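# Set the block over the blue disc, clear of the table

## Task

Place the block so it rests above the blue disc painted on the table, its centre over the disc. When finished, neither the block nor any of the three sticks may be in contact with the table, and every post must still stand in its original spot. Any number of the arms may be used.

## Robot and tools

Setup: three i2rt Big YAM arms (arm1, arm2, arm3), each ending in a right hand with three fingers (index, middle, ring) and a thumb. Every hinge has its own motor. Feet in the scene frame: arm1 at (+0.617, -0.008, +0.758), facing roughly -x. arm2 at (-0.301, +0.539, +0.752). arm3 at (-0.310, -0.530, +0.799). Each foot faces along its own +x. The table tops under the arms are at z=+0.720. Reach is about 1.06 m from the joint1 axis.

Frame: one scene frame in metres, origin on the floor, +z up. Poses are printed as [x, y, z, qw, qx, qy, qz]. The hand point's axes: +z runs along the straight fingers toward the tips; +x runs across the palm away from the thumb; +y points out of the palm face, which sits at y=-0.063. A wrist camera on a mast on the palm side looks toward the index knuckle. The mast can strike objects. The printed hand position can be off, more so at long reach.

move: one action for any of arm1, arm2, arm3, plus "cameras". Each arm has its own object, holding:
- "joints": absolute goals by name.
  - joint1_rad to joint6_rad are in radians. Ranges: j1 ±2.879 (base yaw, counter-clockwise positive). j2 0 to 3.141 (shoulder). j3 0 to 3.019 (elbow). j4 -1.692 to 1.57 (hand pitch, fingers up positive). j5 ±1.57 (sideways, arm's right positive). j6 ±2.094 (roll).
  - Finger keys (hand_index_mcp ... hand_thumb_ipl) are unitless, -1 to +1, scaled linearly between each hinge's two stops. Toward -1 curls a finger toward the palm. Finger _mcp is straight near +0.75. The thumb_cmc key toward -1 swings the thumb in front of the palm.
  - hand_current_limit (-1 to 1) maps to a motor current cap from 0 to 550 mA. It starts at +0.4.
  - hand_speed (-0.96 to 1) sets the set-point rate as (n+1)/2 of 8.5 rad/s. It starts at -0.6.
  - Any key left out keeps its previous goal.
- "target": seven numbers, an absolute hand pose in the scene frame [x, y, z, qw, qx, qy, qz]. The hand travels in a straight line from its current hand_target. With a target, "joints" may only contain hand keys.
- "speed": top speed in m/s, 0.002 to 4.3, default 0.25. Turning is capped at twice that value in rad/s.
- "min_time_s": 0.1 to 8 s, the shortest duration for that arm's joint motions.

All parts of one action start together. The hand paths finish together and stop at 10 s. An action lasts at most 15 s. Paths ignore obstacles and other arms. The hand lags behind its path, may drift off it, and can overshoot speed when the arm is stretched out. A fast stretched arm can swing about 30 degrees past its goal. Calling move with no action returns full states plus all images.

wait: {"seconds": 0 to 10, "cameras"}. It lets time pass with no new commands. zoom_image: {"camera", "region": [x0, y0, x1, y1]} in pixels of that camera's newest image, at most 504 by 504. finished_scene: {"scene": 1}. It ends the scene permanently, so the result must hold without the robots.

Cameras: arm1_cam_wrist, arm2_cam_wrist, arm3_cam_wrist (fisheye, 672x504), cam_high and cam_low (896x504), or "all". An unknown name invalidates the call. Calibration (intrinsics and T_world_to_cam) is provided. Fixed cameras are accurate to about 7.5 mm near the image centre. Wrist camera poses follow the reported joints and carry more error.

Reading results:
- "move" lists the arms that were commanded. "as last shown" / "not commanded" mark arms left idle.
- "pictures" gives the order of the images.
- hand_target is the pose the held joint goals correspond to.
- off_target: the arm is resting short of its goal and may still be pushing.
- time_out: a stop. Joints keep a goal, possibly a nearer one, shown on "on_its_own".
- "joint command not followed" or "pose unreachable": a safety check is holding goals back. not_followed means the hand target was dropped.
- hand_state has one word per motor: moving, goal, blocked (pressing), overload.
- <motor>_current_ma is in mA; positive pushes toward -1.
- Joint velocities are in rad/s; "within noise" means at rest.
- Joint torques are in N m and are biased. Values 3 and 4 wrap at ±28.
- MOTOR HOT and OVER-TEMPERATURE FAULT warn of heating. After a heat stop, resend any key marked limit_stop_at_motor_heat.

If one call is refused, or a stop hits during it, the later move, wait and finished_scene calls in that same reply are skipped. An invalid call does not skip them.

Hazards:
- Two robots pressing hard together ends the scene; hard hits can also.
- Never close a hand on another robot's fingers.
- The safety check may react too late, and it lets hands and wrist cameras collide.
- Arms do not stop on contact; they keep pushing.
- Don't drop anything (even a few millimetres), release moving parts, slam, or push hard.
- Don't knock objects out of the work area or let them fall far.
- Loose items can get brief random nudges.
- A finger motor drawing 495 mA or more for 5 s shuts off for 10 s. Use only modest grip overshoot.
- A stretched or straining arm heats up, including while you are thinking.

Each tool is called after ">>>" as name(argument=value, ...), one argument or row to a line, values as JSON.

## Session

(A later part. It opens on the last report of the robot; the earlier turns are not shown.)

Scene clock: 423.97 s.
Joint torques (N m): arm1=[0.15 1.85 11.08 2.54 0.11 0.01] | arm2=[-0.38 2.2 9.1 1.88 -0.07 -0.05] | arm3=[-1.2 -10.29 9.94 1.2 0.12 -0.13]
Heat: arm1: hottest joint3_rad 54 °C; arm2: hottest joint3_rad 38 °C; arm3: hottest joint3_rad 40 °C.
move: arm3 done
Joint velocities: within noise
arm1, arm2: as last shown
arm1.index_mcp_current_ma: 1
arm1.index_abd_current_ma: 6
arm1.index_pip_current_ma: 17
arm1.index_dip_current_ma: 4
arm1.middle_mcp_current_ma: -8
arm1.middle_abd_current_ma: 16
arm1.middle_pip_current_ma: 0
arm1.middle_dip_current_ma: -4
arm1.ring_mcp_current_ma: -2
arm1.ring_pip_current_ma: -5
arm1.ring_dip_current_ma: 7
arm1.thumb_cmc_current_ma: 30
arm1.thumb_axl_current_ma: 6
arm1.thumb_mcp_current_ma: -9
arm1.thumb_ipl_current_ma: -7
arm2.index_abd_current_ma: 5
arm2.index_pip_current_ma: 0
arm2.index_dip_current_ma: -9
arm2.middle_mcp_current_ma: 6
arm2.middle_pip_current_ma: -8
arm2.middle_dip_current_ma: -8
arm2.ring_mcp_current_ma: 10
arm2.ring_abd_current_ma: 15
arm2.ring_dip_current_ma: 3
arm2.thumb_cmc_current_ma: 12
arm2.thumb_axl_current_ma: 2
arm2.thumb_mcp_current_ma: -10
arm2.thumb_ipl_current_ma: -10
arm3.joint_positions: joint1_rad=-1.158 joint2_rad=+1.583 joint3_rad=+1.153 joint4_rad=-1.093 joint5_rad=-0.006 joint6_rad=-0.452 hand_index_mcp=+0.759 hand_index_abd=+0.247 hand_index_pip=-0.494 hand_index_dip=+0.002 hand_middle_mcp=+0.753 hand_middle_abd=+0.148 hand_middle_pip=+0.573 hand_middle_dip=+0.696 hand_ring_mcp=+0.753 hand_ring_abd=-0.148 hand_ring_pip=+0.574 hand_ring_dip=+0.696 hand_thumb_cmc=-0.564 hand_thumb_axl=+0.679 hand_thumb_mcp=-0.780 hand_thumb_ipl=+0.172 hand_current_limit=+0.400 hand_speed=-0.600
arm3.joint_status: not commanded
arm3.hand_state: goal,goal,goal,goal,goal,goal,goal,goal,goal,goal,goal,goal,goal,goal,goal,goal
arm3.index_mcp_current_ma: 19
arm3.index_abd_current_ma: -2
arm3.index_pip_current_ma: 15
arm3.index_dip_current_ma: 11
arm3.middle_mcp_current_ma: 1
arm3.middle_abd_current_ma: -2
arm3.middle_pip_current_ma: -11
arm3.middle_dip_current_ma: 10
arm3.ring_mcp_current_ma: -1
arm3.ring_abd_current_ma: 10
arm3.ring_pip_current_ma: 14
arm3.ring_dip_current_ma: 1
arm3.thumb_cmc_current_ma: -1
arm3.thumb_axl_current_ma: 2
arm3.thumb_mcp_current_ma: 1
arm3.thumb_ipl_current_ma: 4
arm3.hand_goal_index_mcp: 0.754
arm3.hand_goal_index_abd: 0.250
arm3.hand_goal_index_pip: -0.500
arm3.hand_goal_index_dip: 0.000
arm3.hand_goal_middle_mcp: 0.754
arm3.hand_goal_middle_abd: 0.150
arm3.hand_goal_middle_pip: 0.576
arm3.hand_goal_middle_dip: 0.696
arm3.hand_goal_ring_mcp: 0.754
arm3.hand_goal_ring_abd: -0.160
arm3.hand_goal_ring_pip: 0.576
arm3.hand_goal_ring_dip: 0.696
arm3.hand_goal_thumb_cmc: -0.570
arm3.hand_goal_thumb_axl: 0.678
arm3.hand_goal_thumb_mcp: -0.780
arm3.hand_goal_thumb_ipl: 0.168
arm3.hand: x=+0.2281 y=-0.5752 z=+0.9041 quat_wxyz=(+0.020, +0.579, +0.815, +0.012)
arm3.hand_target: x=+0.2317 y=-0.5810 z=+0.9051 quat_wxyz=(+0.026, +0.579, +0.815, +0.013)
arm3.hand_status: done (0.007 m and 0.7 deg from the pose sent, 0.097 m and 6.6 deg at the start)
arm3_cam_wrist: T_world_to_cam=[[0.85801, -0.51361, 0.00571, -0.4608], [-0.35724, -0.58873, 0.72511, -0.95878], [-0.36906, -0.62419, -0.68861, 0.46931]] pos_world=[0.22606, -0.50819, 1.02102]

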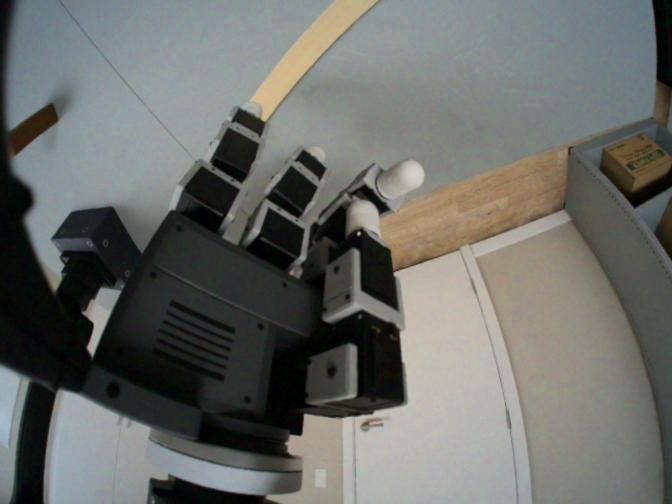

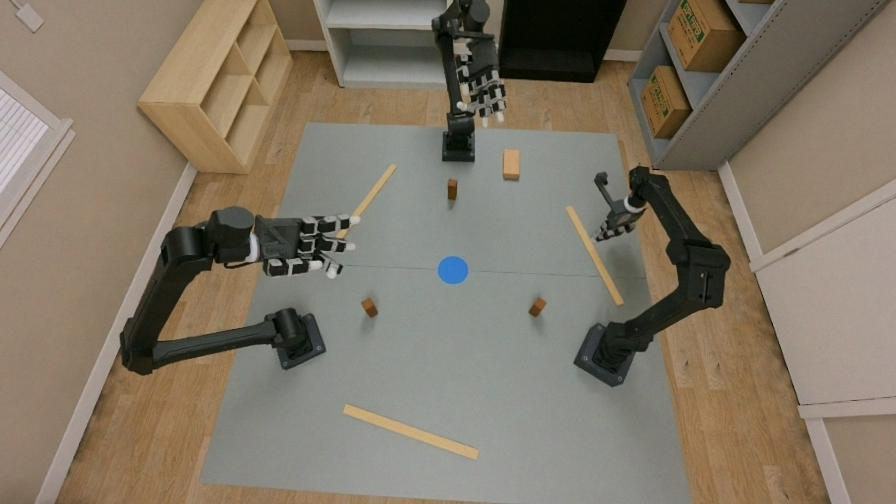

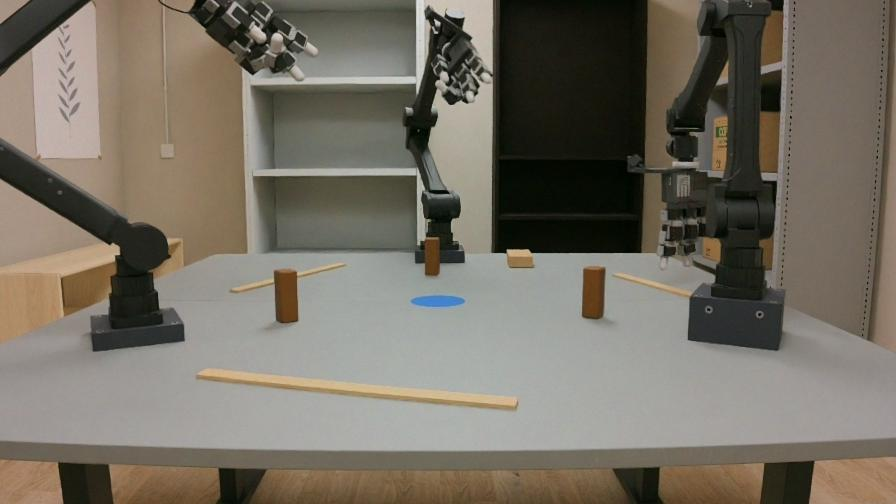

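>>> move(
  arm3={"target": [0.204, -0.564, 0.886, 0.005, 0.579, 0.815, 0.0025], "speed": 0.15},
  cameras=["arm3_cam_wrist", "cam_high", "cam_low"],
)

>>> zoom_image(
  camera="arm3_cam_wrist",
  region=[200, 50, 420, 220],
)

>>> zoom_image(
  camera="cam_high",
  region=[540, 180, 680, 320],
)

>>> zoom_image(
  camera="cam_low",
  region=[600, 180, 740, 320],
)

Scene clock: 474.00 s.
Joint torques (N m): arm1=[0.15 1.85 11.1 2.55 0.11 0.01] | arm2=[-0.38 2.32 9.09 1.89 -0.07 -0.05] | arm3=[0.32 -10.46 9.36 0.95 0.08 0.07]
Heat: arm1: hottest joint3_rad 55 °C; arm2: hottest joint3_rad 38 °C; arm3: hottest joint3_rad 40 °C.
move: arm3 done
Joint velocities: within noise
arm1, arm2: as last shown
arm1.index_mcp_current_ma: 0
arm1.index_abd_current_ma: 9
arm1.index_pip_current_ma: 22
arm1.index_dip_current_ma: -2
arm1.middle_mcp_current_ma: -4
arm1.middle_pip_current_ma: 4
arm1.middle_dip_current_ma: -5
arm1.ring_mcp_current_ma: 3
arm1.ring_abd_current_ma: 34
arm1.ring_pip_current_ma: -3
arm1.ring_dip_current_ma: 9
arm1.thumb_cmc_current_ma: 35
arm1.thumb_axl_current_ma: 3
arm1.thumb_ipl_current_ma: -4
arm2.index_abd_current_ma: 12
arm2.index_dip_current_ma: -5
arm2.middle_mcp_current_ma: 8
arm2.middle_abd_current_ma: 10
arm2.middle_dip_current_ma: -6
arm2.ring_mcp_current_ma: 9
arm2.ring_abd_current_ma: 14
arm2.ring_pip_current_ma: 11
arm2.thumb_cmc_current_ma: 11
arm2.thumb_axl_current_ma: 5
arm2.thumb_mcp_current_ma: -12
arm2.thumb_ipl_current_ma: -7
arm3.joint_positions: joint1_rad=-1.146 joint2_rad=+1.571 joint3_rad=+1.080 joint4_rad=-1.090 joint5_rad=-0.006 joint6_rad=-0.440 hand_index_mcp=+0.759 hand_index_abd=+0.247 hand_index_pip=-0.494 hand_index_dip=+0.002 hand_middle_mcp=+0.753 hand_middle_abd=+0.148 hand_middle_pip=+0.573 hand_middle_dip=+0.696 hand_ring_mcp=+0.753 hand_ring_abd=-0.148 hand_ring_pip=+0.574 hand_ring_dip=+0.696 hand_thumb_cmc=-0.564 hand_thumb_axl=+0.679 hand_thumb_mcp=-0.780 hand_thumb_ipl=+0.172 hand_current_limit=+0.400 hand_speed=-0.600
arm3.joint_status: not commanded
arm3.hand_state: goal,goal,goal,goal,goal,goal,goal,goal,goal,goal,goal,goal,goal,goal,goal,goal
arm3.index_mcp_current_ma: 6
arm3.index_abd_current_ma: 1
arm3.index_pip_current_ma: 15
arm3.index_dip_current_ma: -7
arm3.middle_mcp_current_ma: -7
arm3.middle_abd_current_ma: -1
arm3.middle_pip_current_ma: -12
arm3.middle_dip_current_ma: 14
arm3.ring_mcp_current_ma: -11
arm3.ring_abd_current_ma: -1
arm3.ring_pip_current_ma: 6
arm3.ring_dip_current_ma: -7
arm3.thumb_cmc_current_ma: 11
arm3.thumb_axl_current_ma: -5
arm3.thumb_mcp_current_ma: 13
arm3.thumb_ipl_current_ma: 7
arm3.hand_goal_index_mcp: 0.754
arm3.hand_goal_index_abd: 0.250
arm3.hand_goal_index_pip: -0.500
arm3.hand_goal_index_dip: 0.000
arm3.hand_goal_middle_mcp: 0.754
arm3.hand_goal_middle_abd: 0.150
arm3.hand_goal_middle_pip: 0.576
arm3.hand_goal_middle_dip: 0.696
arm3.hand_goal_ring_mcp: 0.754
arm3.hand_goal_ring_abd: -0.160
arm3.hand_goal_ring_pip: 0.576
arm3.hand_goal_ring_dip: 0.696
arm3.hand_goal_thumb_cmc: -0.570
arm3.hand_goal_thumb_axl: 0.678
arm3.hand_goal_thumb_mcp: -0.780
arm3.hand_goal_thumb_ipl: 0.168
arm3.hand: x=+0.1994 y=-0.5671 z=+0.8788 quat_wxyz=(-0.006, +0.579, +0.815, -0.002)
arm3.hand_target: x=+0.2040 y=-0.5640 z=+0.8861 quat_wxyz=(+0.005, +0.579, +0.815, +0.003)
arm3.hand_status: done (0.009 m and 1.4 deg from the pose sent, 0.032 m and 2.0 deg at the start)
arm3_cam_wrist: T_world_to_cam=[[0.85649, -0.51398, -0.04743, -0.38516], [-0.31508, -0.59339, 0.74068, -0.97064], [-0.40884, -0.61945, -0.67018, 0.44082]] pos_world=[0.20428, -0.50087, 0.9961]

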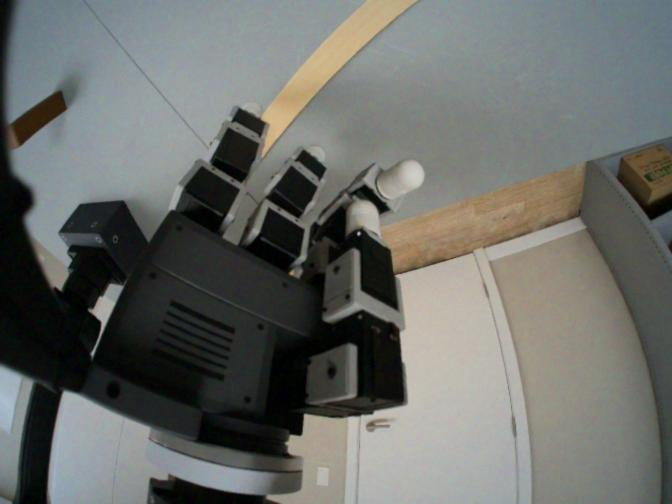

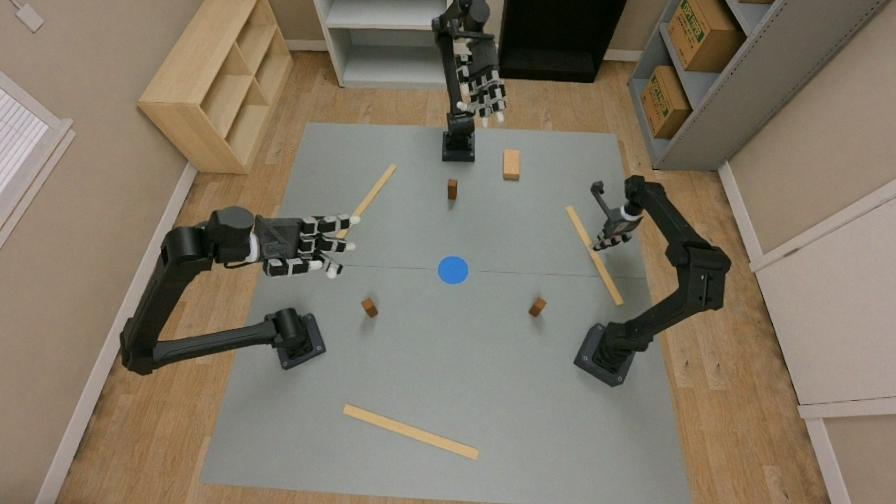

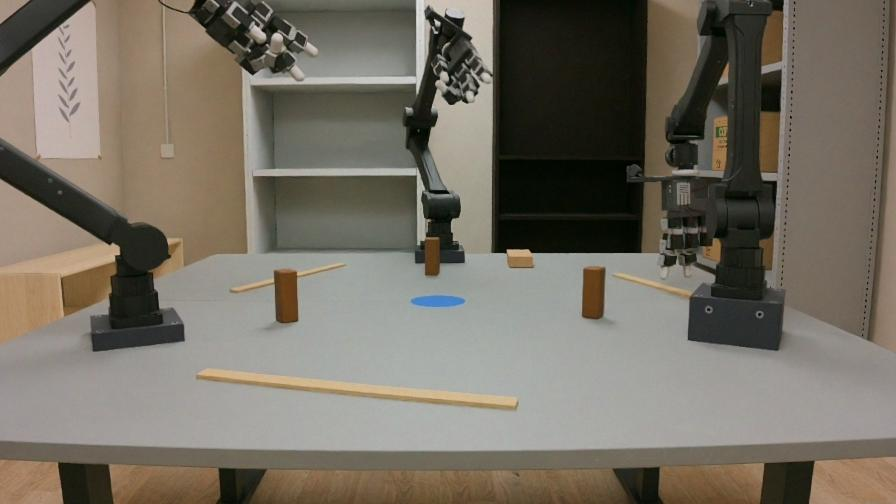

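Scaled by 2.291 from the camera's image (finer frame: 960x720).

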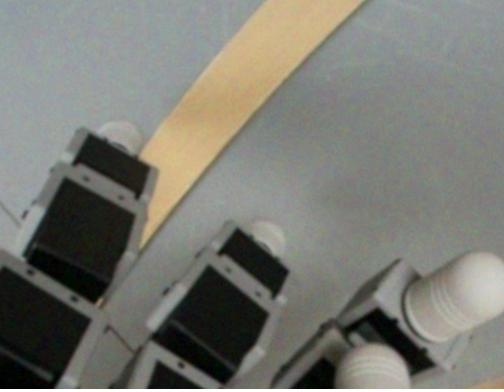

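Scaled by 3.600 from the camera's image (finer frame: 1280x720).

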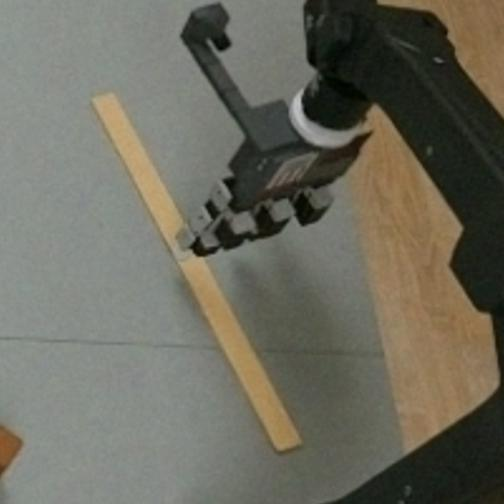

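Scaled by 3.600 from the camera's image (finer frame: 1280x720).

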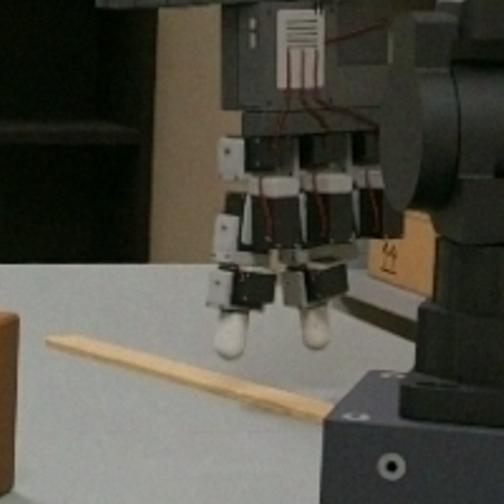

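>>> move(
  arm3={"target": [0.2093, -0.5484, 0.866, 0.011, 0.579, 0.815, 0.0045], "speed": 0.1},
  cameras=["arm3_cam_wrist", "cam_high", "cam_low"],
)

>>> zoom_image(
  camera="arm3_cam_wrist",
  region=[200, 50, 420, 220],
)

>>> zoom_image(
  camera="cam_high",
  region=[560, 200, 640, 280],
)

>>> zoom_image(
  camera="cam_low",
  region=[630, 220, 710, 300],
)

Scene clock: 541.10 s.
Joint torques (N m): arm1=[0.15 1.85 11.1 2.54 0.11 0.01] | arm2=[-0.26 2.26 9.1 1.88 -0.06 -0.05] | arm3=[0.15 -9.05 8.91 1.2 0.17 0.08]
Heat: arm1: hottest joint3_rad 55 °C; arm2: hottest joint3_rad 38 °C; arm3: hottest joint3_rad 38 °C.
move: arm3 done
Joint velocities: within noise
arm1, arm2: as last shown
arm1.index_mcp_current_ma: -6
arm1.index_abd_current_ma: 2
arm1.index_pip_current_ma: 18
arm1.index_dip_current_ma: 2
arm1.middle_mcp_current_ma: -5
arm1.middle_abd_current_ma: 10
arm1.middle_pip_current_ma: 0
arm1.middle_dip_current_ma: 2
arm1.ring_abd_current_ma: 38
arm1.ring_pip_current_ma: -4
arm1.thumb_cmc_current_ma: 33
arm1.thumb_axl_current_ma: 9
arm1.thumb_mcp_current_ma: -15
arm2.index_abd_current_ma: 6
arm2.index_pip_current_ma: -1
arm2.index_dip_current_ma: -8
arm2.middle_mcp_current_ma: 13
arm2.middle_abd_current_ma: 11
arm2.middle_pip_current_ma: -9
arm2.middle_dip_current_ma: -5
arm2.ring_mcp_current_ma: 7
arm2.ring_pip_current_ma: 6
arm2.ring_dip_current_ma: 2
arm2.thumb_axl_current_ma: 4
arm2.thumb_mcp_current_ma: -9
arm2.thumb_ipl_current_ma: -8
arm3.joint_positions: joint1_rad=-1.105 joint2_rad=+1.579 joint3_rad=+1.058 joint4_rad=-1.023 joint5_rad=-0.004 joint6_rad=-0.402 hand_index_mcp=+0.759 hand_index_abd=+0.247 hand_index_pip=-0.494 hand_index_dip=+0.002 hand_middle_mcp=+0.753 hand_middle_abd=+0.148 hand_middle_pip=+0.573 hand_middle_dip=+0.696 hand_ring_mcp=+0.753 hand_ring_abd=-0.148 hand_ring_pip=+0.574 hand_ring_dip=+0.696 hand_thumb_cmc=-0.564 hand_thumb_axl=+0.679 hand_thumb_mcp=-0.780 hand_thumb_ipl=+0.172 hand_current_limit=+0.400 hand_speed=-0.600
arm3.joint_status: not commanded
arm3.hand_state: goal,goal,goal,goal,goal,goal,goal,goal,goal,goal,goal,goal,goal,goal,goal,goal
arm3.index_mcp_current_ma: 15
arm3.index_abd_current_ma: 6
arm3.index_pip_current_ma: -3
arm3.index_dip_current_ma: 5
arm3.middle_mcp_current_ma: -6
arm3.middle_abd_current_ma: -9
arm3.middle_pip_current_ma: -7
arm3.middle_dip_current_ma: 16
arm3.ring_mcp_current_ma: 0
arm3.ring_abd_current_ma: 0
arm3.ring_pip_current_ma: 9
arm3.ring_dip_current_ma: 11
arm3.thumb_cmc_current_ma: 6
arm3.thumb_axl_current_ma: 11
arm3.thumb_mcp_current_ma: 5
arm3.thumb_ipl_current_ma: 19
arm3.hand_goal_index_mcp: 0.754
arm3.hand_goal_index_abd: 0.250
arm3.hand_goal_index_pip: -0.500
arm3.hand_goal_index_dip: 0.000
arm3.hand_goal_middle_mcp: 0.754
arm3.hand_goal_middle_abd: 0.150
arm3.hand_goal_middle_pip: 0.576
arm3.hand_goal_middle_dip: 0.696
arm3.hand_goal_ring_mcp: 0.754
arm3.hand_goal_ring_abd: -0.160
arm3.hand_goal_ring_pip: 0.576
arm3.hand_goal_ring_dip: 0.696
arm3.hand_goal_thumb_cmc: -0.570
arm3.hand_goal_thumb_axl: 0.678
arm3.hand_goal_thumb_mcp: -0.780
arm3.hand_goal_thumb_ipl: 0.168
arm3.hand: x=+0.2075 y=-0.5500 z=+0.8715 quat_wxyz=(+0.010, +0.578, +0.816, +0.007)
arm3.hand_target: x=+0.2092 y=-0.5483 z=+0.8660 quat_wxyz=(+0.011, +0.579, +0.815, +0.005)
arm3.hand_status: done (0.006 m and 0.3 deg from the pose sent, 0.025 m and 2.1 deg at the start)
arm3_cam_wrist: T_world_to_cam=[[0.85924, -0.5114, -0.01352, -0.41242], [-0.3404, -0.59126, 0.73112, -0.93773], [-0.38189, -0.6236, -0.68211, 0.45231]] pos_world=[0.2079, -0.48329, 0.98855]

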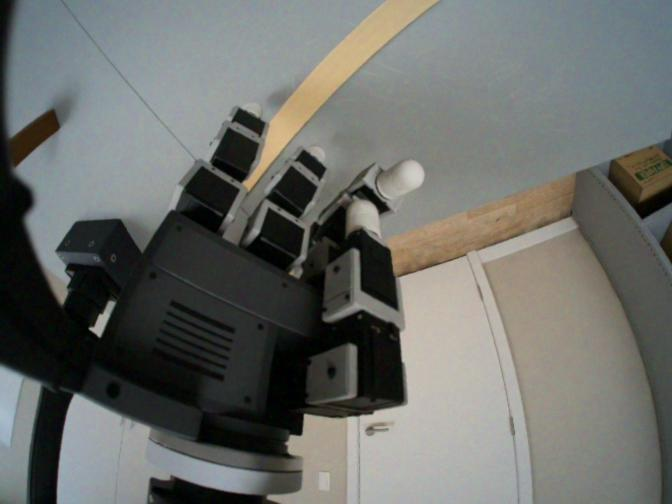

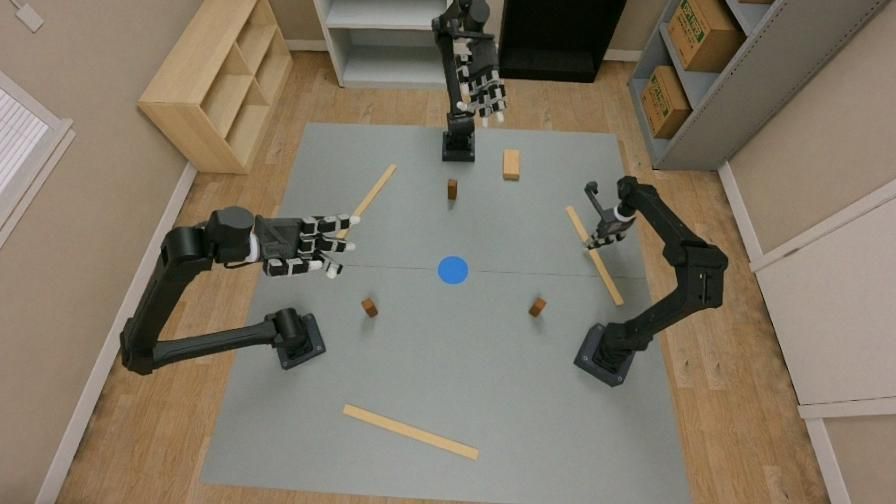

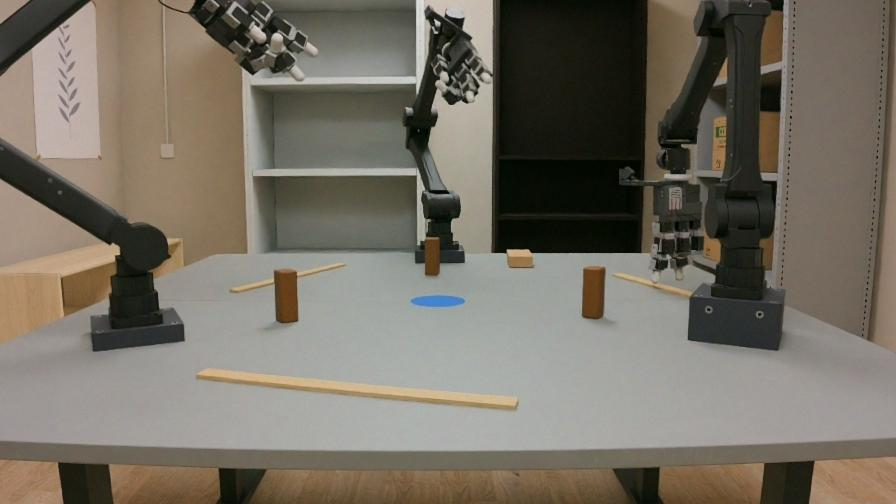

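Scaled by 2.291 from the camera's image (finer frame: 960x720).

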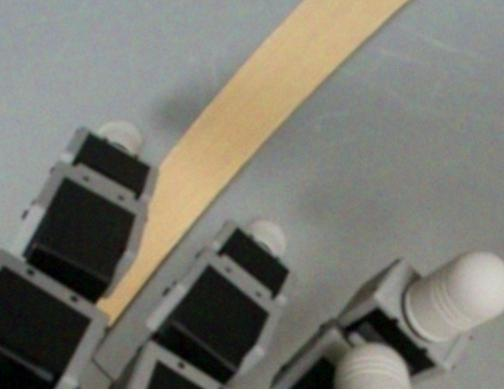

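Scaled by 6.300 from the camera's image (finer frame: 1280x720).

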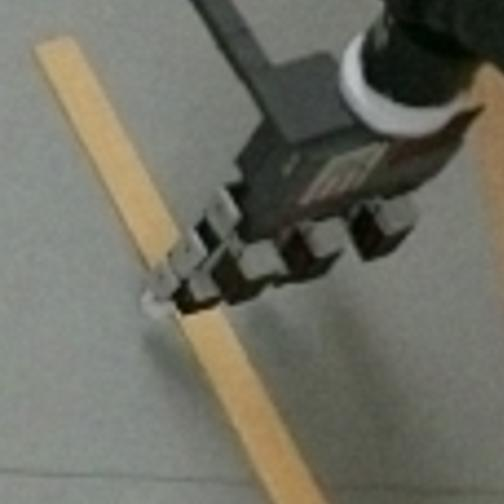

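Scaled by 6.300 from the camera's image (finer frame: 1280x720).

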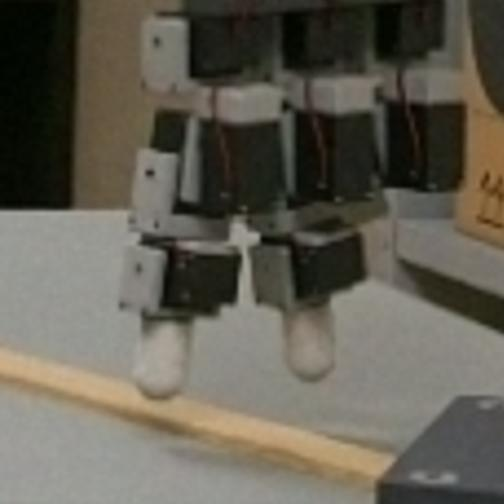

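>>> move(
  arm3={"target": [0.2093, -0.5484, 0.851, 0.005, 0.579, 0.815, 0.002], "speed": 0.06},
  cameras=["arm3_cam_wrist", "cam_low"],
)

>>> zoom_image(
  camera="cam_low",
  region=[630, 220, 710, 300],
)

>>> zoom_image(
  camera="arm3_cam_wrist",
  region=[200, 50, 420, 220],
)

Scene clock: 573.77 s.
Joint torques (N m): arm1=[0.15 1.85 11.1 2.54 0.11 0.01] | arm2=[-0.15 2.32 9.1 1.92 -0.07 -0.05] | arm3=[0.03 -9.29 8.76 1.14 0.08 0.06]
Heat: arm1: hottest joint3_rad 56 °C; arm2: hottest joint3_rad 38 °C; arm3: hottest joint3_rad 38 °C.
move: arm3 done
Joint velocities: within noise
arm1, arm2: as last shown
arm1.index_mcp_current_ma: -2
arm1.index_abd_current_ma: 10
arm1.index_pip_current_ma: 23
arm1.index_dip_current_ma: -2
arm1.middle_mcp_current_ma: -1
arm1.middle_abd_current_ma: 12
arm1.middle_pip_current_ma: 3
arm1.middle_dip_current_ma: 3
arm1.ring_mcp_current_ma: -3
arm1.ring_abd_current_ma: 31
arm1.ring_dip_current_ma: 7
arm1.thumb_axl_current_ma: 4
arm1.thumb_mcp_current_ma: -10
arm1.thumb_ipl_current_ma: 0
arm2.index_mcp_current_ma: -1
arm2.index_abd_current_ma: 9
arm2.index_pip_current_ma: -2
arm2.index_dip_current_ma: -6
arm2.middle_mcp_current_ma: 8
arm2.middle_abd_current_ma: 8
arm2.middle_pip_current_ma: -6
arm2.middle_dip_current_ma: -6
arm2.ring_mcp_current_ma: 8
arm2.ring_abd_current_ma: 17
arm2.ring_pip_current_ma: 10
arm2.ring_dip_current_ma: 6
arm2.thumb_cmc_current_ma: 16
arm2.thumb_axl_current_ma: 6
arm2.thumb_mcp_current_ma: -10
arm2.thumb_ipl_current_ma: -10
arm3.joint_positions: joint1_rad=-1.105 joint2_rad=+1.608 joint3_rad=+1.049 joint4_rad=-1.000 joint5_rad=-0.004 joint6_rad=-0.401 hand_index_mcp=+0.759 hand_index_abd=+0.247 hand_index_pip=-0.494 hand_index_dip=+0.002 hand_middle_mcp=+0.753 hand_middle_abd=+0.148 hand_middle_pip=+0.573 hand_middle_dip=+0.696 hand_ring_mcp=+0.753 hand_ring_abd=-0.148 hand_ring_pip=+0.574 hand_ring_dip=+0.696 hand_thumb_cmc=-0.564 hand_thumb_axl=+0.679 hand_thumb_mcp=-0.780 hand_thumb_ipl=+0.172 hand_current_limit=+0.400 hand_speed=-0.600
arm3.joint_status: not commanded
arm3.hand_state: goal,goal,goal,goal,goal,goal,goal,goal,goal,goal,goal,goal,goal,goal,goal,goal
arm3.index_mcp_current_ma: 8
arm3.index_abd_current_ma: 1
arm3.index_pip_current_ma: -6
arm3.index_dip_current_ma: 14
arm3.middle_mcp_current_ma: 10
arm3.middle_abd_current_ma: 2
arm3.middle_pip_current_ma: -9
arm3.middle_dip_current_ma: 1
arm3.ring_mcp_current_ma: -8
arm3.ring_abd_current_ma: -8
arm3.ring_pip_current_ma: 20
arm3.ring_dip_current_ma: 9
arm3.thumb_cmc_current_ma: 17
arm3.thumb_axl_current_ma: 13
arm3.thumb_mcp_current_ma: -2
arm3.thumb_ipl_current_ma: 10
arm3.hand_goal_index_mcp: 0.754
arm3.hand_goal_index_abd: 0.250
arm3.hand_goal_index_pip: -0.500
arm3.hand_goal_index_dip: 0.000
arm3.hand_goal_middle_mcp: 0.754
arm3.hand_goal_middle_abd: 0.150
arm3.hand_goal_middle_pip: 0.576
arm3.hand_goal_middle_dip: 0.696
arm3.hand_goal_ring_mcp: 0.754
arm3.hand_goal_ring_abd: -0.160
arm3.hand_goal_ring_pip: 0.576
arm3.hand_goal_ring_dip: 0.696
arm3.hand_goal_thumb_cmc: -0.570
arm3.hand_goal_thumb_axl: 0.678
arm3.hand_goal_thumb_mcp: -0.780
arm3.hand_goal_thumb_ipl: 0.168
arm3.hand: x=+0.2073 y=-0.5500 z=+0.8554 quat_wxyz=(+0.004, +0.578, +0.816, +0.003)
arm3.hand_target: x=+0.2092 y=-0.5483 z=+0.8511 quat_wxyz=(+0.005, +0.579, +0.815, +0.002)
arm3.hand_status: done (0.005 m and 0.2 deg from the pose sent, 0.021 m and 0.8 deg at the start)
arm3_cam_wrist: T_world_to_cam=[[0.85872, -0.51175, -0.02675, -0.40119], [-0.32977, -0.5918, 0.73555, -0.93246], [-0.39225, -0.62281, -0.67695, 0.43937]] pos_world=[0.20935, -0.48349, 0.97257]

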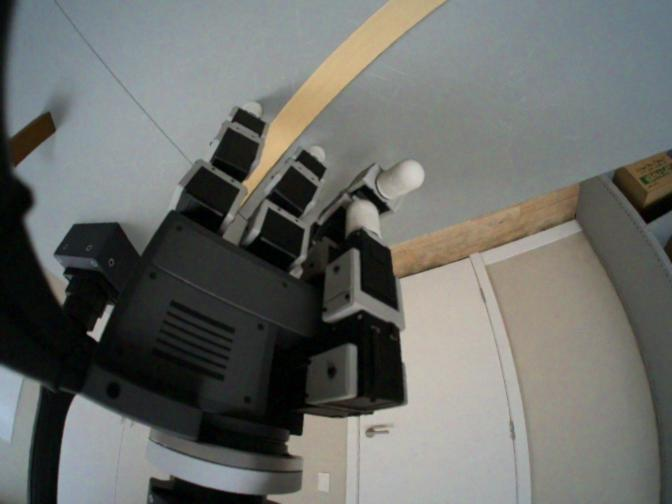

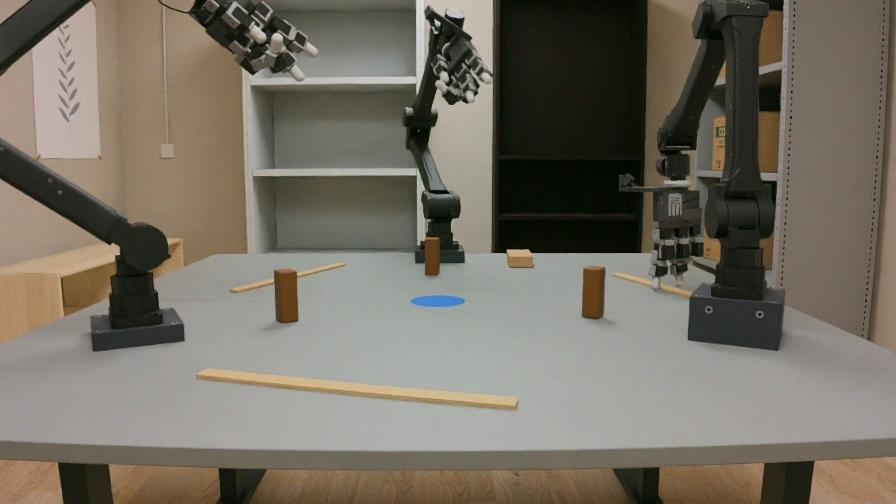

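Scaled by 6.300 from the camera's image (finer frame: 1280x720).

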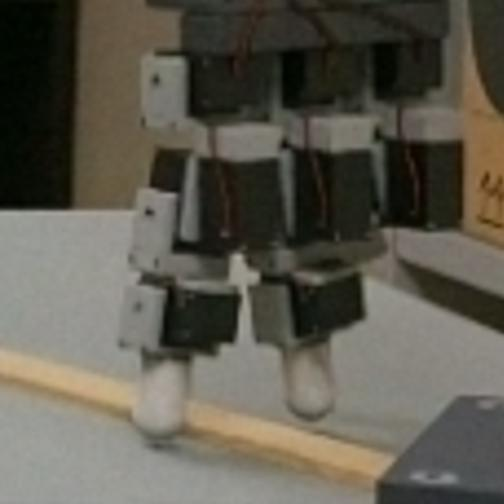

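Scaled by 2.291 from the camera's image (finer frame: 960x720).

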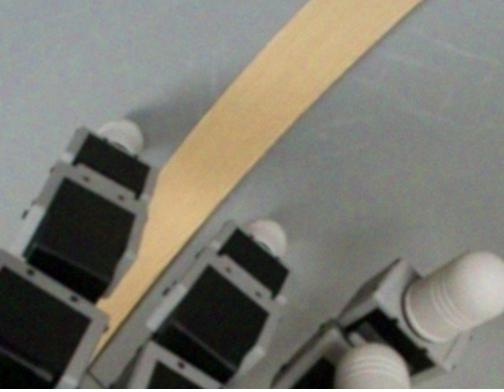

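>>> move(
  arm3={"target": [0.2093, -0.5484, 0.8475, 0.004, 0.579, 0.815, 0.002], "speed": 0.04},
  cameras=["cam_low"],
)

>>> zoom_image(
  camera="cam_low",
  region=[640, 260, 700, 300],
)

Scene clock: 598.67 s.
Joint torques (N m): arm1=[0.15 1.85 11.1 2.55 0.11 0.01] | arm2=[-0.44 2.32 9.13 1.89 -0.06 -0.05] | arm3=[-0.09 -9 8.51 1.13 0.05 0.07]
Heat: arm1: hottest joint3_rad 56 °C; arm2: hottest joint3_rad 39 °C; arm3: hottest joint3_rad 36 °C.
move: arm3 done
Joint velocities: within noise
arm1, arm2: as last shown
arm1.index_abd_current_ma: 8
arm1.index_pip_current_ma: 17
arm1.index_dip_current_ma: 3
arm1.middle_mcp_current_ma: -8
arm1.middle_abd_current_ma: 8
arm1.middle_pip_current_ma: 1
arm1.middle_dip_current_ma: 0
arm1.ring_mcp_current_ma: -1
arm1.ring_abd_current_ma: 29
arm1.ring_pip_current_ma: -5
arm1.ring_dip_current_ma: 5
arm1.thumb_cmc_current_ma: 35
arm1.thumb_axl_current_ma: 2
arm1.thumb_mcp_current_ma: -16
arm1.thumb_ipl_current_ma: 4
arm2.index_mcp_current_ma: 2
arm2.index_abd_current_ma: 7
arm2.index_pip_current_ma: 1
arm2.middle_mcp_current_ma: 12
arm2.middle_abd_current_ma: 12
arm2.middle_pip_current_ma: -7
arm2.middle_dip_current_ma: -11
arm2.ring_mcp_current_ma: 7
arm2.ring_abd_current_ma: 15
arm2.ring_pip_current_ma: 9
arm2.ring_dip_current_ma: 3
arm2.thumb_cmc_current_ma: 12
arm2.thumb_axl_current_ma: 3
arm2.thumb_mcp_current_ma: -11
arm2.thumb_ipl_current_ma: -7
arm3.joint_positions: joint1_rad=-1.105 joint2_rad=+1.611 joint3_rad=+1.049 joint4_rad=-0.993 joint5_rad=-0.004 joint6_rad=-0.401 hand_index_mcp=+0.759 hand_index_abd=+0.247 hand_index_pip=-0.494 hand_index_dip=+0.002 hand_middle_mcp=+0.753 hand_middle_abd=+0.148 hand_middle_pip=+0.573 hand_middle_dip=+0.696 hand_ring_mcp=+0.753 hand_ring_abd=-0.148 hand_ring_pip=+0.574 hand_ring_dip=+0.696 hand_thumb_cmc=-0.564 hand_thumb_axl=+0.679 hand_thumb_mcp=-0.780 hand_thumb_ipl=+0.172 hand_current_limit=+0.400 hand_speed=-0.600
arm3.joint_status: not commanded
arm3.hand_state: goal,goal,goal,goal,goal,goal,goal,goal,goal,goal,goal,goal,goal,goal,goal,goal
arm3.index_mcp_current_ma: 20
arm3.index_abd_current_ma: -7
arm3.index_pip_current_ma: 6
arm3.index_dip_current_ma: -7
arm3.middle_mcp_current_ma: -5
arm3.middle_abd_current_ma: -4
arm3.middle_pip_current_ma: -11
arm3.middle_dip_current_ma: 7
arm3.ring_mcp_current_ma: -13
arm3.ring_abd_current_ma: -3
arm3.ring_pip_current_ma: -1
arm3.ring_dip_current_ma: 1
arm3.thumb_cmc_current_ma: 11
arm3.thumb_axl_current_ma: 10
arm3.thumb_mcp_current_ma: 16
arm3.thumb_ipl_current_ma: 9
arm3.hand_goal_index_mcp: 0.754
arm3.hand_goal_index_abd: 0.250
arm3.hand_goal_index_pip: -0.500
arm3.hand_goal_index_dip: 0.000
arm3.hand_goal_middle_mcp: 0.754
arm3.hand_goal_middle_abd: 0.150
arm3.hand_goal_middle_pip: 0.576
arm3.hand_goal_middle_dip: 0.696
arm3.hand_goal_ring_mcp: 0.754
arm3.hand_goal_ring_abd: -0.160
arm3.hand_goal_ring_pip: 0.576
arm3.hand_goal_ring_dip: 0.696
arm3.hand_goal_thumb_cmc: -0.570
arm3.hand_goal_thumb_axl: 0.678
arm3.hand_goal_thumb_mcp: -0.780
arm3.hand_goal_thumb_ipl: 0.168
arm3.hand: x=+0.2088 y=-0.5501 z=+0.8547 quat_wxyz=(+0.006, +0.578, +0.816, +0.004)
arm3.hand_target: x=+0.2092 y=-0.5483 z=+0.8476 quat_wxyz=(+0.004, +0.579, +0.815, +0.002)
arm3.hand_status: done (0.007 m and 0.3 deg from the pose sent, 0.008 m and 0.2 deg at the start)

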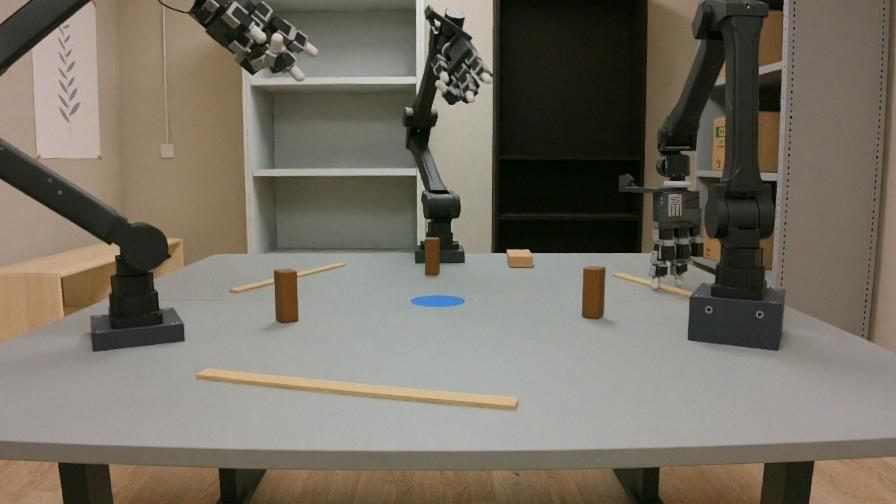

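Scaled by 8.400 from the camera's image (finer frame: 1280x720).

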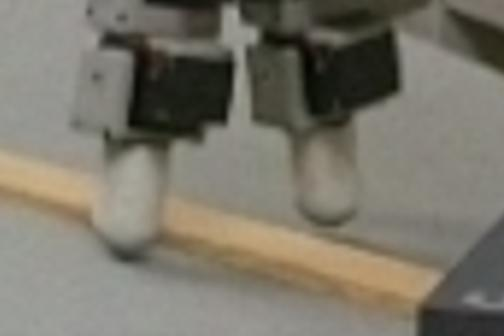

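>>> move(
  arm3={"joints": {"hand_middle_abd": -0.12, "hand_ring_abd": 0.12}},
  cameras=["arm3_cam_wrist", "cam_low"],
)

>>> zoom_image(
  camera="cam_low",
  region=[640, 260, 700, 300],
)

>>> zoom_image(
  camera="arm3_cam_wrist",
  region=[200, 50, 420, 220],
)

Scene clock: 608.13 s.
Joint torques (N m): arm1=[0.09 1.85 11.1 2.54 0.11 0.01] | arm2=[-0.32 2.43 9.14 1.87 -0.07 -0.04] | arm3=[-0.09 -9.11 8.51 1.14 0.05 0.06]
Heat: arm1: hottest joint3_rad 56 °C; arm2: hottest joint3_rad 39 °C; arm3: hottest joint3_rad 36 °C.
move: arm3 off_target
Joint velocities: within noise
arm1, arm2: as last shown
arm1.index_mcp_current_ma: -6
arm1.index_abd_current_ma: 11
arm1.index_dip_current_ma: 1
arm1.middle_mcp_current_ma: -3
arm1.middle_abd_current_ma: 12
arm1.middle_pip_current_ma: -4
arm1.middle_dip_current_ma: 4
arm1.ring_mcp_current_ma: 0
arm1.ring_abd_current_ma: 31
arm1.ring_pip_current_ma: -2
arm1.ring_dip_current_ma: 15
arm1.thumb_cmc_current_ma: 40
arm1.thumb_axl_current_ma: 1
arm1.thumb_mcp_current_ma: -8
arm1.thumb_ipl_current_ma: -1
arm2.index_mcp_current_ma: 1
arm2.index_abd_current_ma: 13
arm2.index_pip_current_ma: -2
arm2.middle_mcp_current_ma: 9
arm2.middle_abd_current_ma: 8
arm2.middle_pip_current_ma: -6
arm2.middle_dip_current_ma: -7
arm2.ring_mcp_current_ma: 14
arm2.ring_abd_current_ma: 14
arm2.ring_dip_current_ma: 7
arm2.thumb_cmc_current_ma: 15
arm2.thumb_axl_current_ma: 5
arm2.thumb_mcp_current_ma: -10
arm2.thumb_ipl_current_ma: -8
arm3.joint_positions: joint1_rad=-1.105 joint2_rad=+1.611 joint3_rad=+1.049 joint4_rad=-0.993 joint5_rad=-0.004 joint6_rad=-0.401 hand_index_mcp=+0.759 hand_index_abd=+0.247 hand_index_pip=-0.494 hand_index_dip=+0.002 hand_middle_mcp=+0.753 hand_middle_abd=-0.018 hand_middle_pip=+0.577 hand_middle_dip=+0.696 hand_ring_mcp=+0.753 hand_ring_abd=-0.008 hand_ring_pip=+0.574 hand_ring_dip=+0.702 hand_thumb_cmc=-0.565 hand_thumb_axl=+0.678 hand_thumb_mcp=-0.780 hand_thumb_ipl=+0.172 hand_current_limit=+0.400 hand_speed=-0.600
arm3.joint_status: hand_middle_abd off_target (ended at -0.018, target -0.120); hand_ring_abd off_target (ended at -0.008, target +0.120)
arm3.hand_state: goal,goal,goal,goal,goal,blocked,goal,goal,goal,blocked,goal,goal,goal,goal,goal,goal
arm3.index_mcp_current_ma: 18
arm3.index_abd_current_ma: 4
arm3.index_pip_current_ma: 14
arm3.index_dip_current_ma: 14
arm3.middle_mcp_current_ma: -11
arm3.middle_abd_current_ma: 96
arm3.middle_pip_current_ma: -9
arm3.middle_dip_current_ma: 14
arm3.ring_mcp_current_ma: 1
arm3.ring_abd_current_ma: -130
arm3.ring_pip_current_ma: -1
arm3.ring_dip_current_ma: 6
arm3.thumb_cmc_current_ma: -6
arm3.thumb_axl_current_ma: 10
arm3.thumb_mcp_current_ma: 12
arm3.thumb_ipl_current_ma: -6
arm3.hand_goal_index_mcp: 0.754
arm3.hand_goal_index_abd: 0.250
arm3.hand_goal_index_pip: -0.500
arm3.hand_goal_index_dip: 0.000
arm3.hand_goal_middle_mcp: 0.754
arm3.hand_goal_middle_abd: -0.120
arm3.hand_goal_middle_pip: 0.576
arm3.hand_goal_middle_dip: 0.696
arm3.hand_goal_ring_mcp: 0.754
arm3.hand_goal_ring_abd: 0.120
arm3.hand_goal_ring_pip: 0.576
arm3.hand_goal_ring_dip: 0.696
arm3.hand_goal_thumb_cmc: -0.570
arm3.hand_goal_thumb_axl: 0.678
arm3.hand_goal_thumb_mcp: -0.780
arm3.hand_goal_thumb_ipl: 0.168
arm3.hand: x=+0.2088 y=-0.5501 z=+0.8547 quat_wxyz=(+0.006, +0.578, +0.816, +0.004)
arm3.hand_target: x=+0.2092 y=-0.5483 z=+0.8476 quat_wxyz=(+0.004, +0.579, +0.815, +0.002)
arm3.hand_status: not commanded
arm3_cam_wrist: T_world_to_cam=[[0.8588, -0.5118, -0.02301, -0.40575], [-0.33288, -0.59159, 0.73431, -0.92958], [-0.38944, -0.62296, -0.67842, 0.43999]] pos_world=[0.21036, -0.48349, 0.97176]

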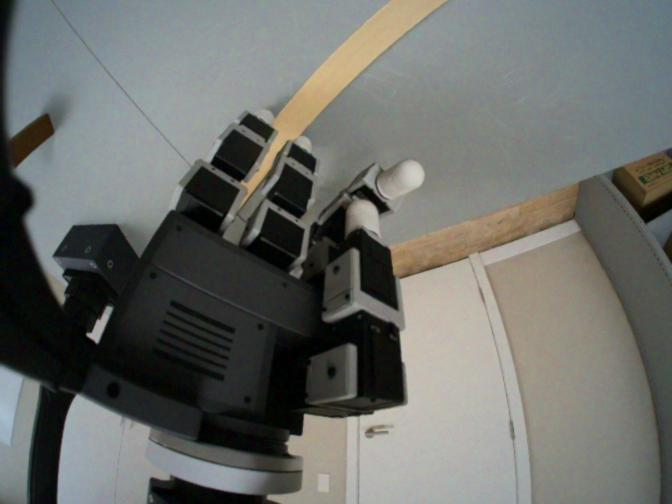

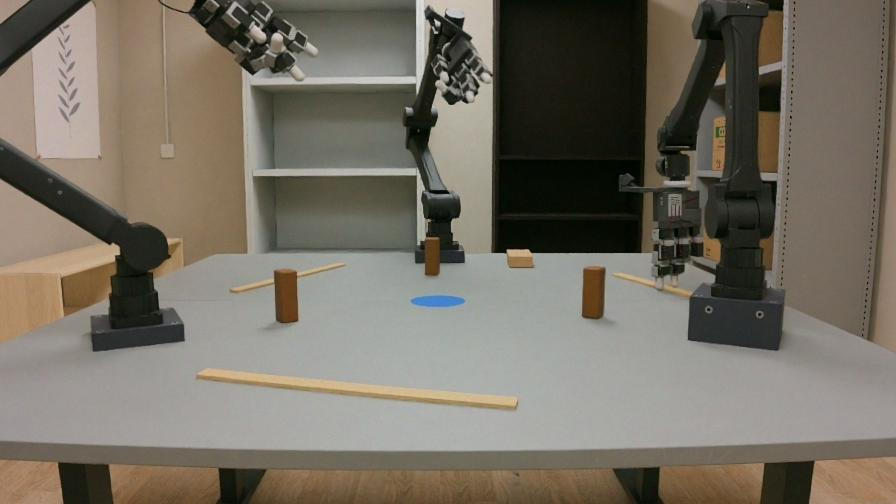

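Scaled by 8.400 from the camera's image (finer frame: 1280x720).

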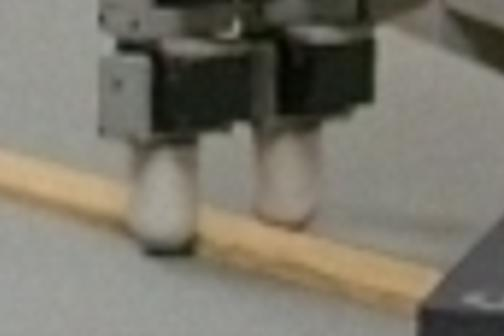

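Scaled by 2.291 from the camera's image (finer frame: 960x720).

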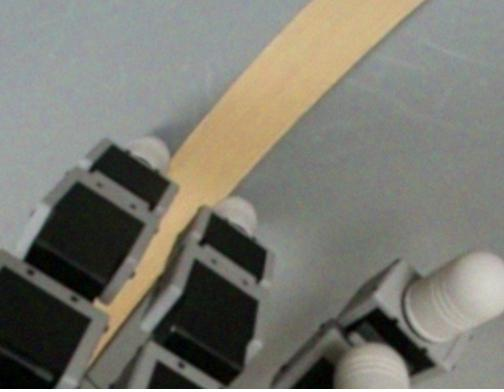

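>>> move(
  arm3={"target": [0.2093, -0.5484, 0.8435, 0.002, 0.579, 0.815, 0.001], "speed": 0.04, "joints": {"hand_middle_abd": 0.06, "hand_ring_abd": -0.06}},
  cameras=["cam_low"],
)

>>> zoom_image(
  camera="cam_low",
  region=[640, 260, 700, 300],
)

Scene clock: 622.43 s.
Joint torques (N m): arm1=[0.15 1.85 11.08 2.54 0.11 0.01] | arm2=[-0.32 2.32 9.14 1.89 -0.07 -0.05] | arm3=[-0.09 -8.64 8.49 1.18 0.03 0.06]
Heat: arm1: hottest joint3_rad 56 °C; arm2: hottest joint3_rad 39 °C; arm3: hottest joint3_rad 35 °C.
move: arm3 off_target
Joint velocities: within noise
arm1.joint_positions: joint1_rad=+0.250 joint2_rad=+0.637 joint3_rad=+1.333 joint4_rad=-1.330 joint5_rad=-0.023 joint6_rad=+1.049 hand_index_mcp=+0.912 hand_index_abd=+0.256 hand_index_pip=-0.482 hand_index_dip=+0.007 hand_middle_mcp=+0.755 hand_middle_abd=+0.145 hand_middle_pip=+0.577 hand_middle_dip=+0.696 hand_ring_mcp=+0.755 hand_ring_abd=-0.087 hand_ring_pip=+0.577 hand_ring_dip=+0.696 hand_thumb_cmc=-0.545 hand_thumb_axl=+0.679 hand_thumb_mcp=-0.784 hand_thumb_ipl=+0.168 hand_current_limit=+0.400 hand_speed=-0.600
arm1.joint_status: not commanded
arm1.hand_state: overload,goal,goal,goal,goal,goal,goal,goal,goal,blocked,goal,goal,blocked,goal,goal,goal
arm1.index_mcp_current_ma: -2
arm1.index_abd_current_ma: 3
arm1.index_pip_current_ma: 22
arm1.index_dip_current_ma: 0
arm1.middle_mcp_current_ma: -5
arm1.middle_abd_current_ma: 9
arm1.middle_pip_current_ma: -4
arm1.middle_dip_current_ma: -1
arm1.ring_mcp_current_ma: 4
arm1.ring_abd_current_ma: 27
arm1.ring_pip_current_ma: -8
arm1.ring_dip_current_ma: 8
arm1.thumb_cmc_current_ma: 41
arm1.thumb_axl_current_ma: -1
arm1.thumb_mcp_current_ma: -18
arm1.thumb_ipl_current_ma: 2
arm1.hand_goal_index_mcp: 0.754
arm1.hand_goal_index_abd: 0.250
arm1.hand_goal_index_pip: -0.500
arm1.hand_goal_index_dip: 0.000
arm1.hand_goal_middle_mcp: 0.754
arm1.hand_goal_middle_abd: 0.140
arm1.hand_goal_middle_pip: 0.576
arm1.hand_goal_middle_dip: 0.696
arm1.hand_goal_ring_mcp: 0.754
arm1.hand_goal_ring_abd: -0.140
arm1.hand_goal_ring_pip: 0.576
arm1.hand_goal_ring_dip: 0.696
arm1.hand_goal_thumb_cmc: -0.570
arm1.hand_goal_thumb_axl: 0.678
arm1.hand_goal_thumb_mcp: -0.780
arm1.hand_goal_thumb_ipl: 0.168
arm1.hand: x=+0.3373 y=-0.0022 z=+1.2823 quat_wxyz=(+0.447, +0.350, -0.822, -0.046)
arm1.hand_target: x=+0.3390 y=-0.0017 z=+1.2935 quat_wxyz=(+0.458, +0.348, -0.817, -0.047)
arm1.hand_status: not commanded
arm2: as last shown
arm2.index_mcp_current_ma: 4
arm2.index_abd_current_ma: 12
arm2.index_pip_current_ma: 3
arm2.middle_mcp_current_ma: 3
arm2.middle_abd_current_ma: 11
arm2.middle_pip_current_ma: -9
arm2.middle_dip_current_ma: -10
arm2.ring_mcp_current_ma: 3
arm2.ring_abd_current_ma: 15
arm2.ring_pip_current_ma: 11
arm2.ring_dip_current_ma: 3
arm2.thumb_cmc_current_ma: 13
arm2.thumb_axl_current_ma: 7
arm2.thumb_mcp_current_ma: -12
arm3.joint_positions: joint1_rad=-1.105 joint2_rad=+1.612 joint3_rad=+1.049 joint4_rad=-0.989 joint5_rad=-0.004 joint6_rad=-0.401 hand_index_mcp=+0.759 hand_index_abd=+0.247 hand_index_pip=-0.494 hand_index_dip=+0.002 hand_middle_mcp=+0.753 hand_middle_abd=+0.056 hand_middle_pip=+0.576 hand_middle_dip=+0.696 hand_ring_mcp=+0.756 hand_ring_abd=-0.041 hand_ring_pip=+0.579 hand_ring_dip=+0.703 hand_thumb_cmc=-0.565 hand_thumb_axl=+0.678 hand_thumb_mcp=-0.780 hand_thumb_ipl=+0.172 hand_current_limit=+0.400 hand_speed=-0.600
arm3.joint_status: all done
arm3.hand_state: goal,goal,goal,goal,goal,goal,goal,goal,goal,goal,goal,goal,goal,goal,goal,goal
arm3.index_mcp_current_ma: 16
arm3.index_abd_current_ma: 4
arm3.index_pip_current_ma: -1
arm3.index_dip_current_ma: 0
arm3.middle_mcp_current_ma: -13
arm3.middle_abd_current_ma: -8
arm3.middle_pip_current_ma: -9
arm3.middle_dip_current_ma: 4
arm3.ring_mcp_current_ma: -2
arm3.ring_abd_current_ma: -2
arm3.ring_pip_current_ma: 9
arm3.ring_dip_current_ma: 14
arm3.thumb_cmc_current_ma: 7
arm3.thumb_axl_current_ma: 10
arm3.thumb_mcp_current_ma: -5
arm3.thumb_ipl_current_ma: 4
arm3.hand_goal_index_mcp: 0.754
arm3.hand_goal_index_abd: 0.250
arm3.hand_goal_index_pip: -0.500
arm3.hand_goal_index_dip: 0.000
arm3.hand_goal_middle_mcp: 0.754
arm3.hand_goal_middle_abd: 0.060
arm3.hand_goal_middle_pip: 0.576
arm3.hand_goal_middle_dip: 0.696
arm3.hand_goal_ring_mcp: 0.754
arm3.hand_goal_ring_abd: -0.060
arm3.hand_goal_ring_pip: 0.576
arm3.hand_goal_ring_dip: 0.696
arm3.hand_goal_thumb_cmc: -0.570
arm3.hand_goal_thumb_axl: 0.678
arm3.hand_goal_thumb_mcp: -0.780
arm3.hand_goal_thumb_ipl: 0.168
arm3.hand: x=+0.2094 y=-0.5502 z=+0.8543 quat_wxyz=(+0.007, +0.578, +0.816, +0.004)
arm3.hand_target: x=+0.2091 y=-0.5483 z=+0.8438 quat_wxyz=(+0.002, +0.579, +0.815, +0.001)
arm3.hand_status: off_target (0.011 m and 0.7 deg from the pose sent, 0.011 m and 0.6 deg at the start)

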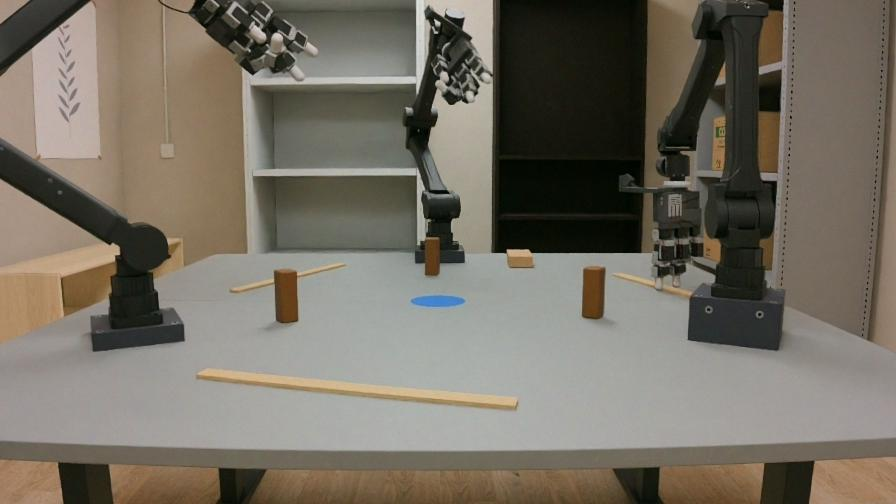

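Scaled by 8.400 from the camera's image (finer frame: 1280x720).

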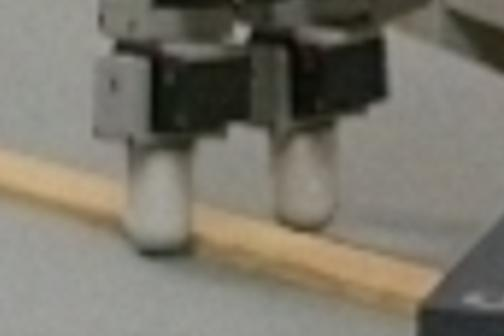

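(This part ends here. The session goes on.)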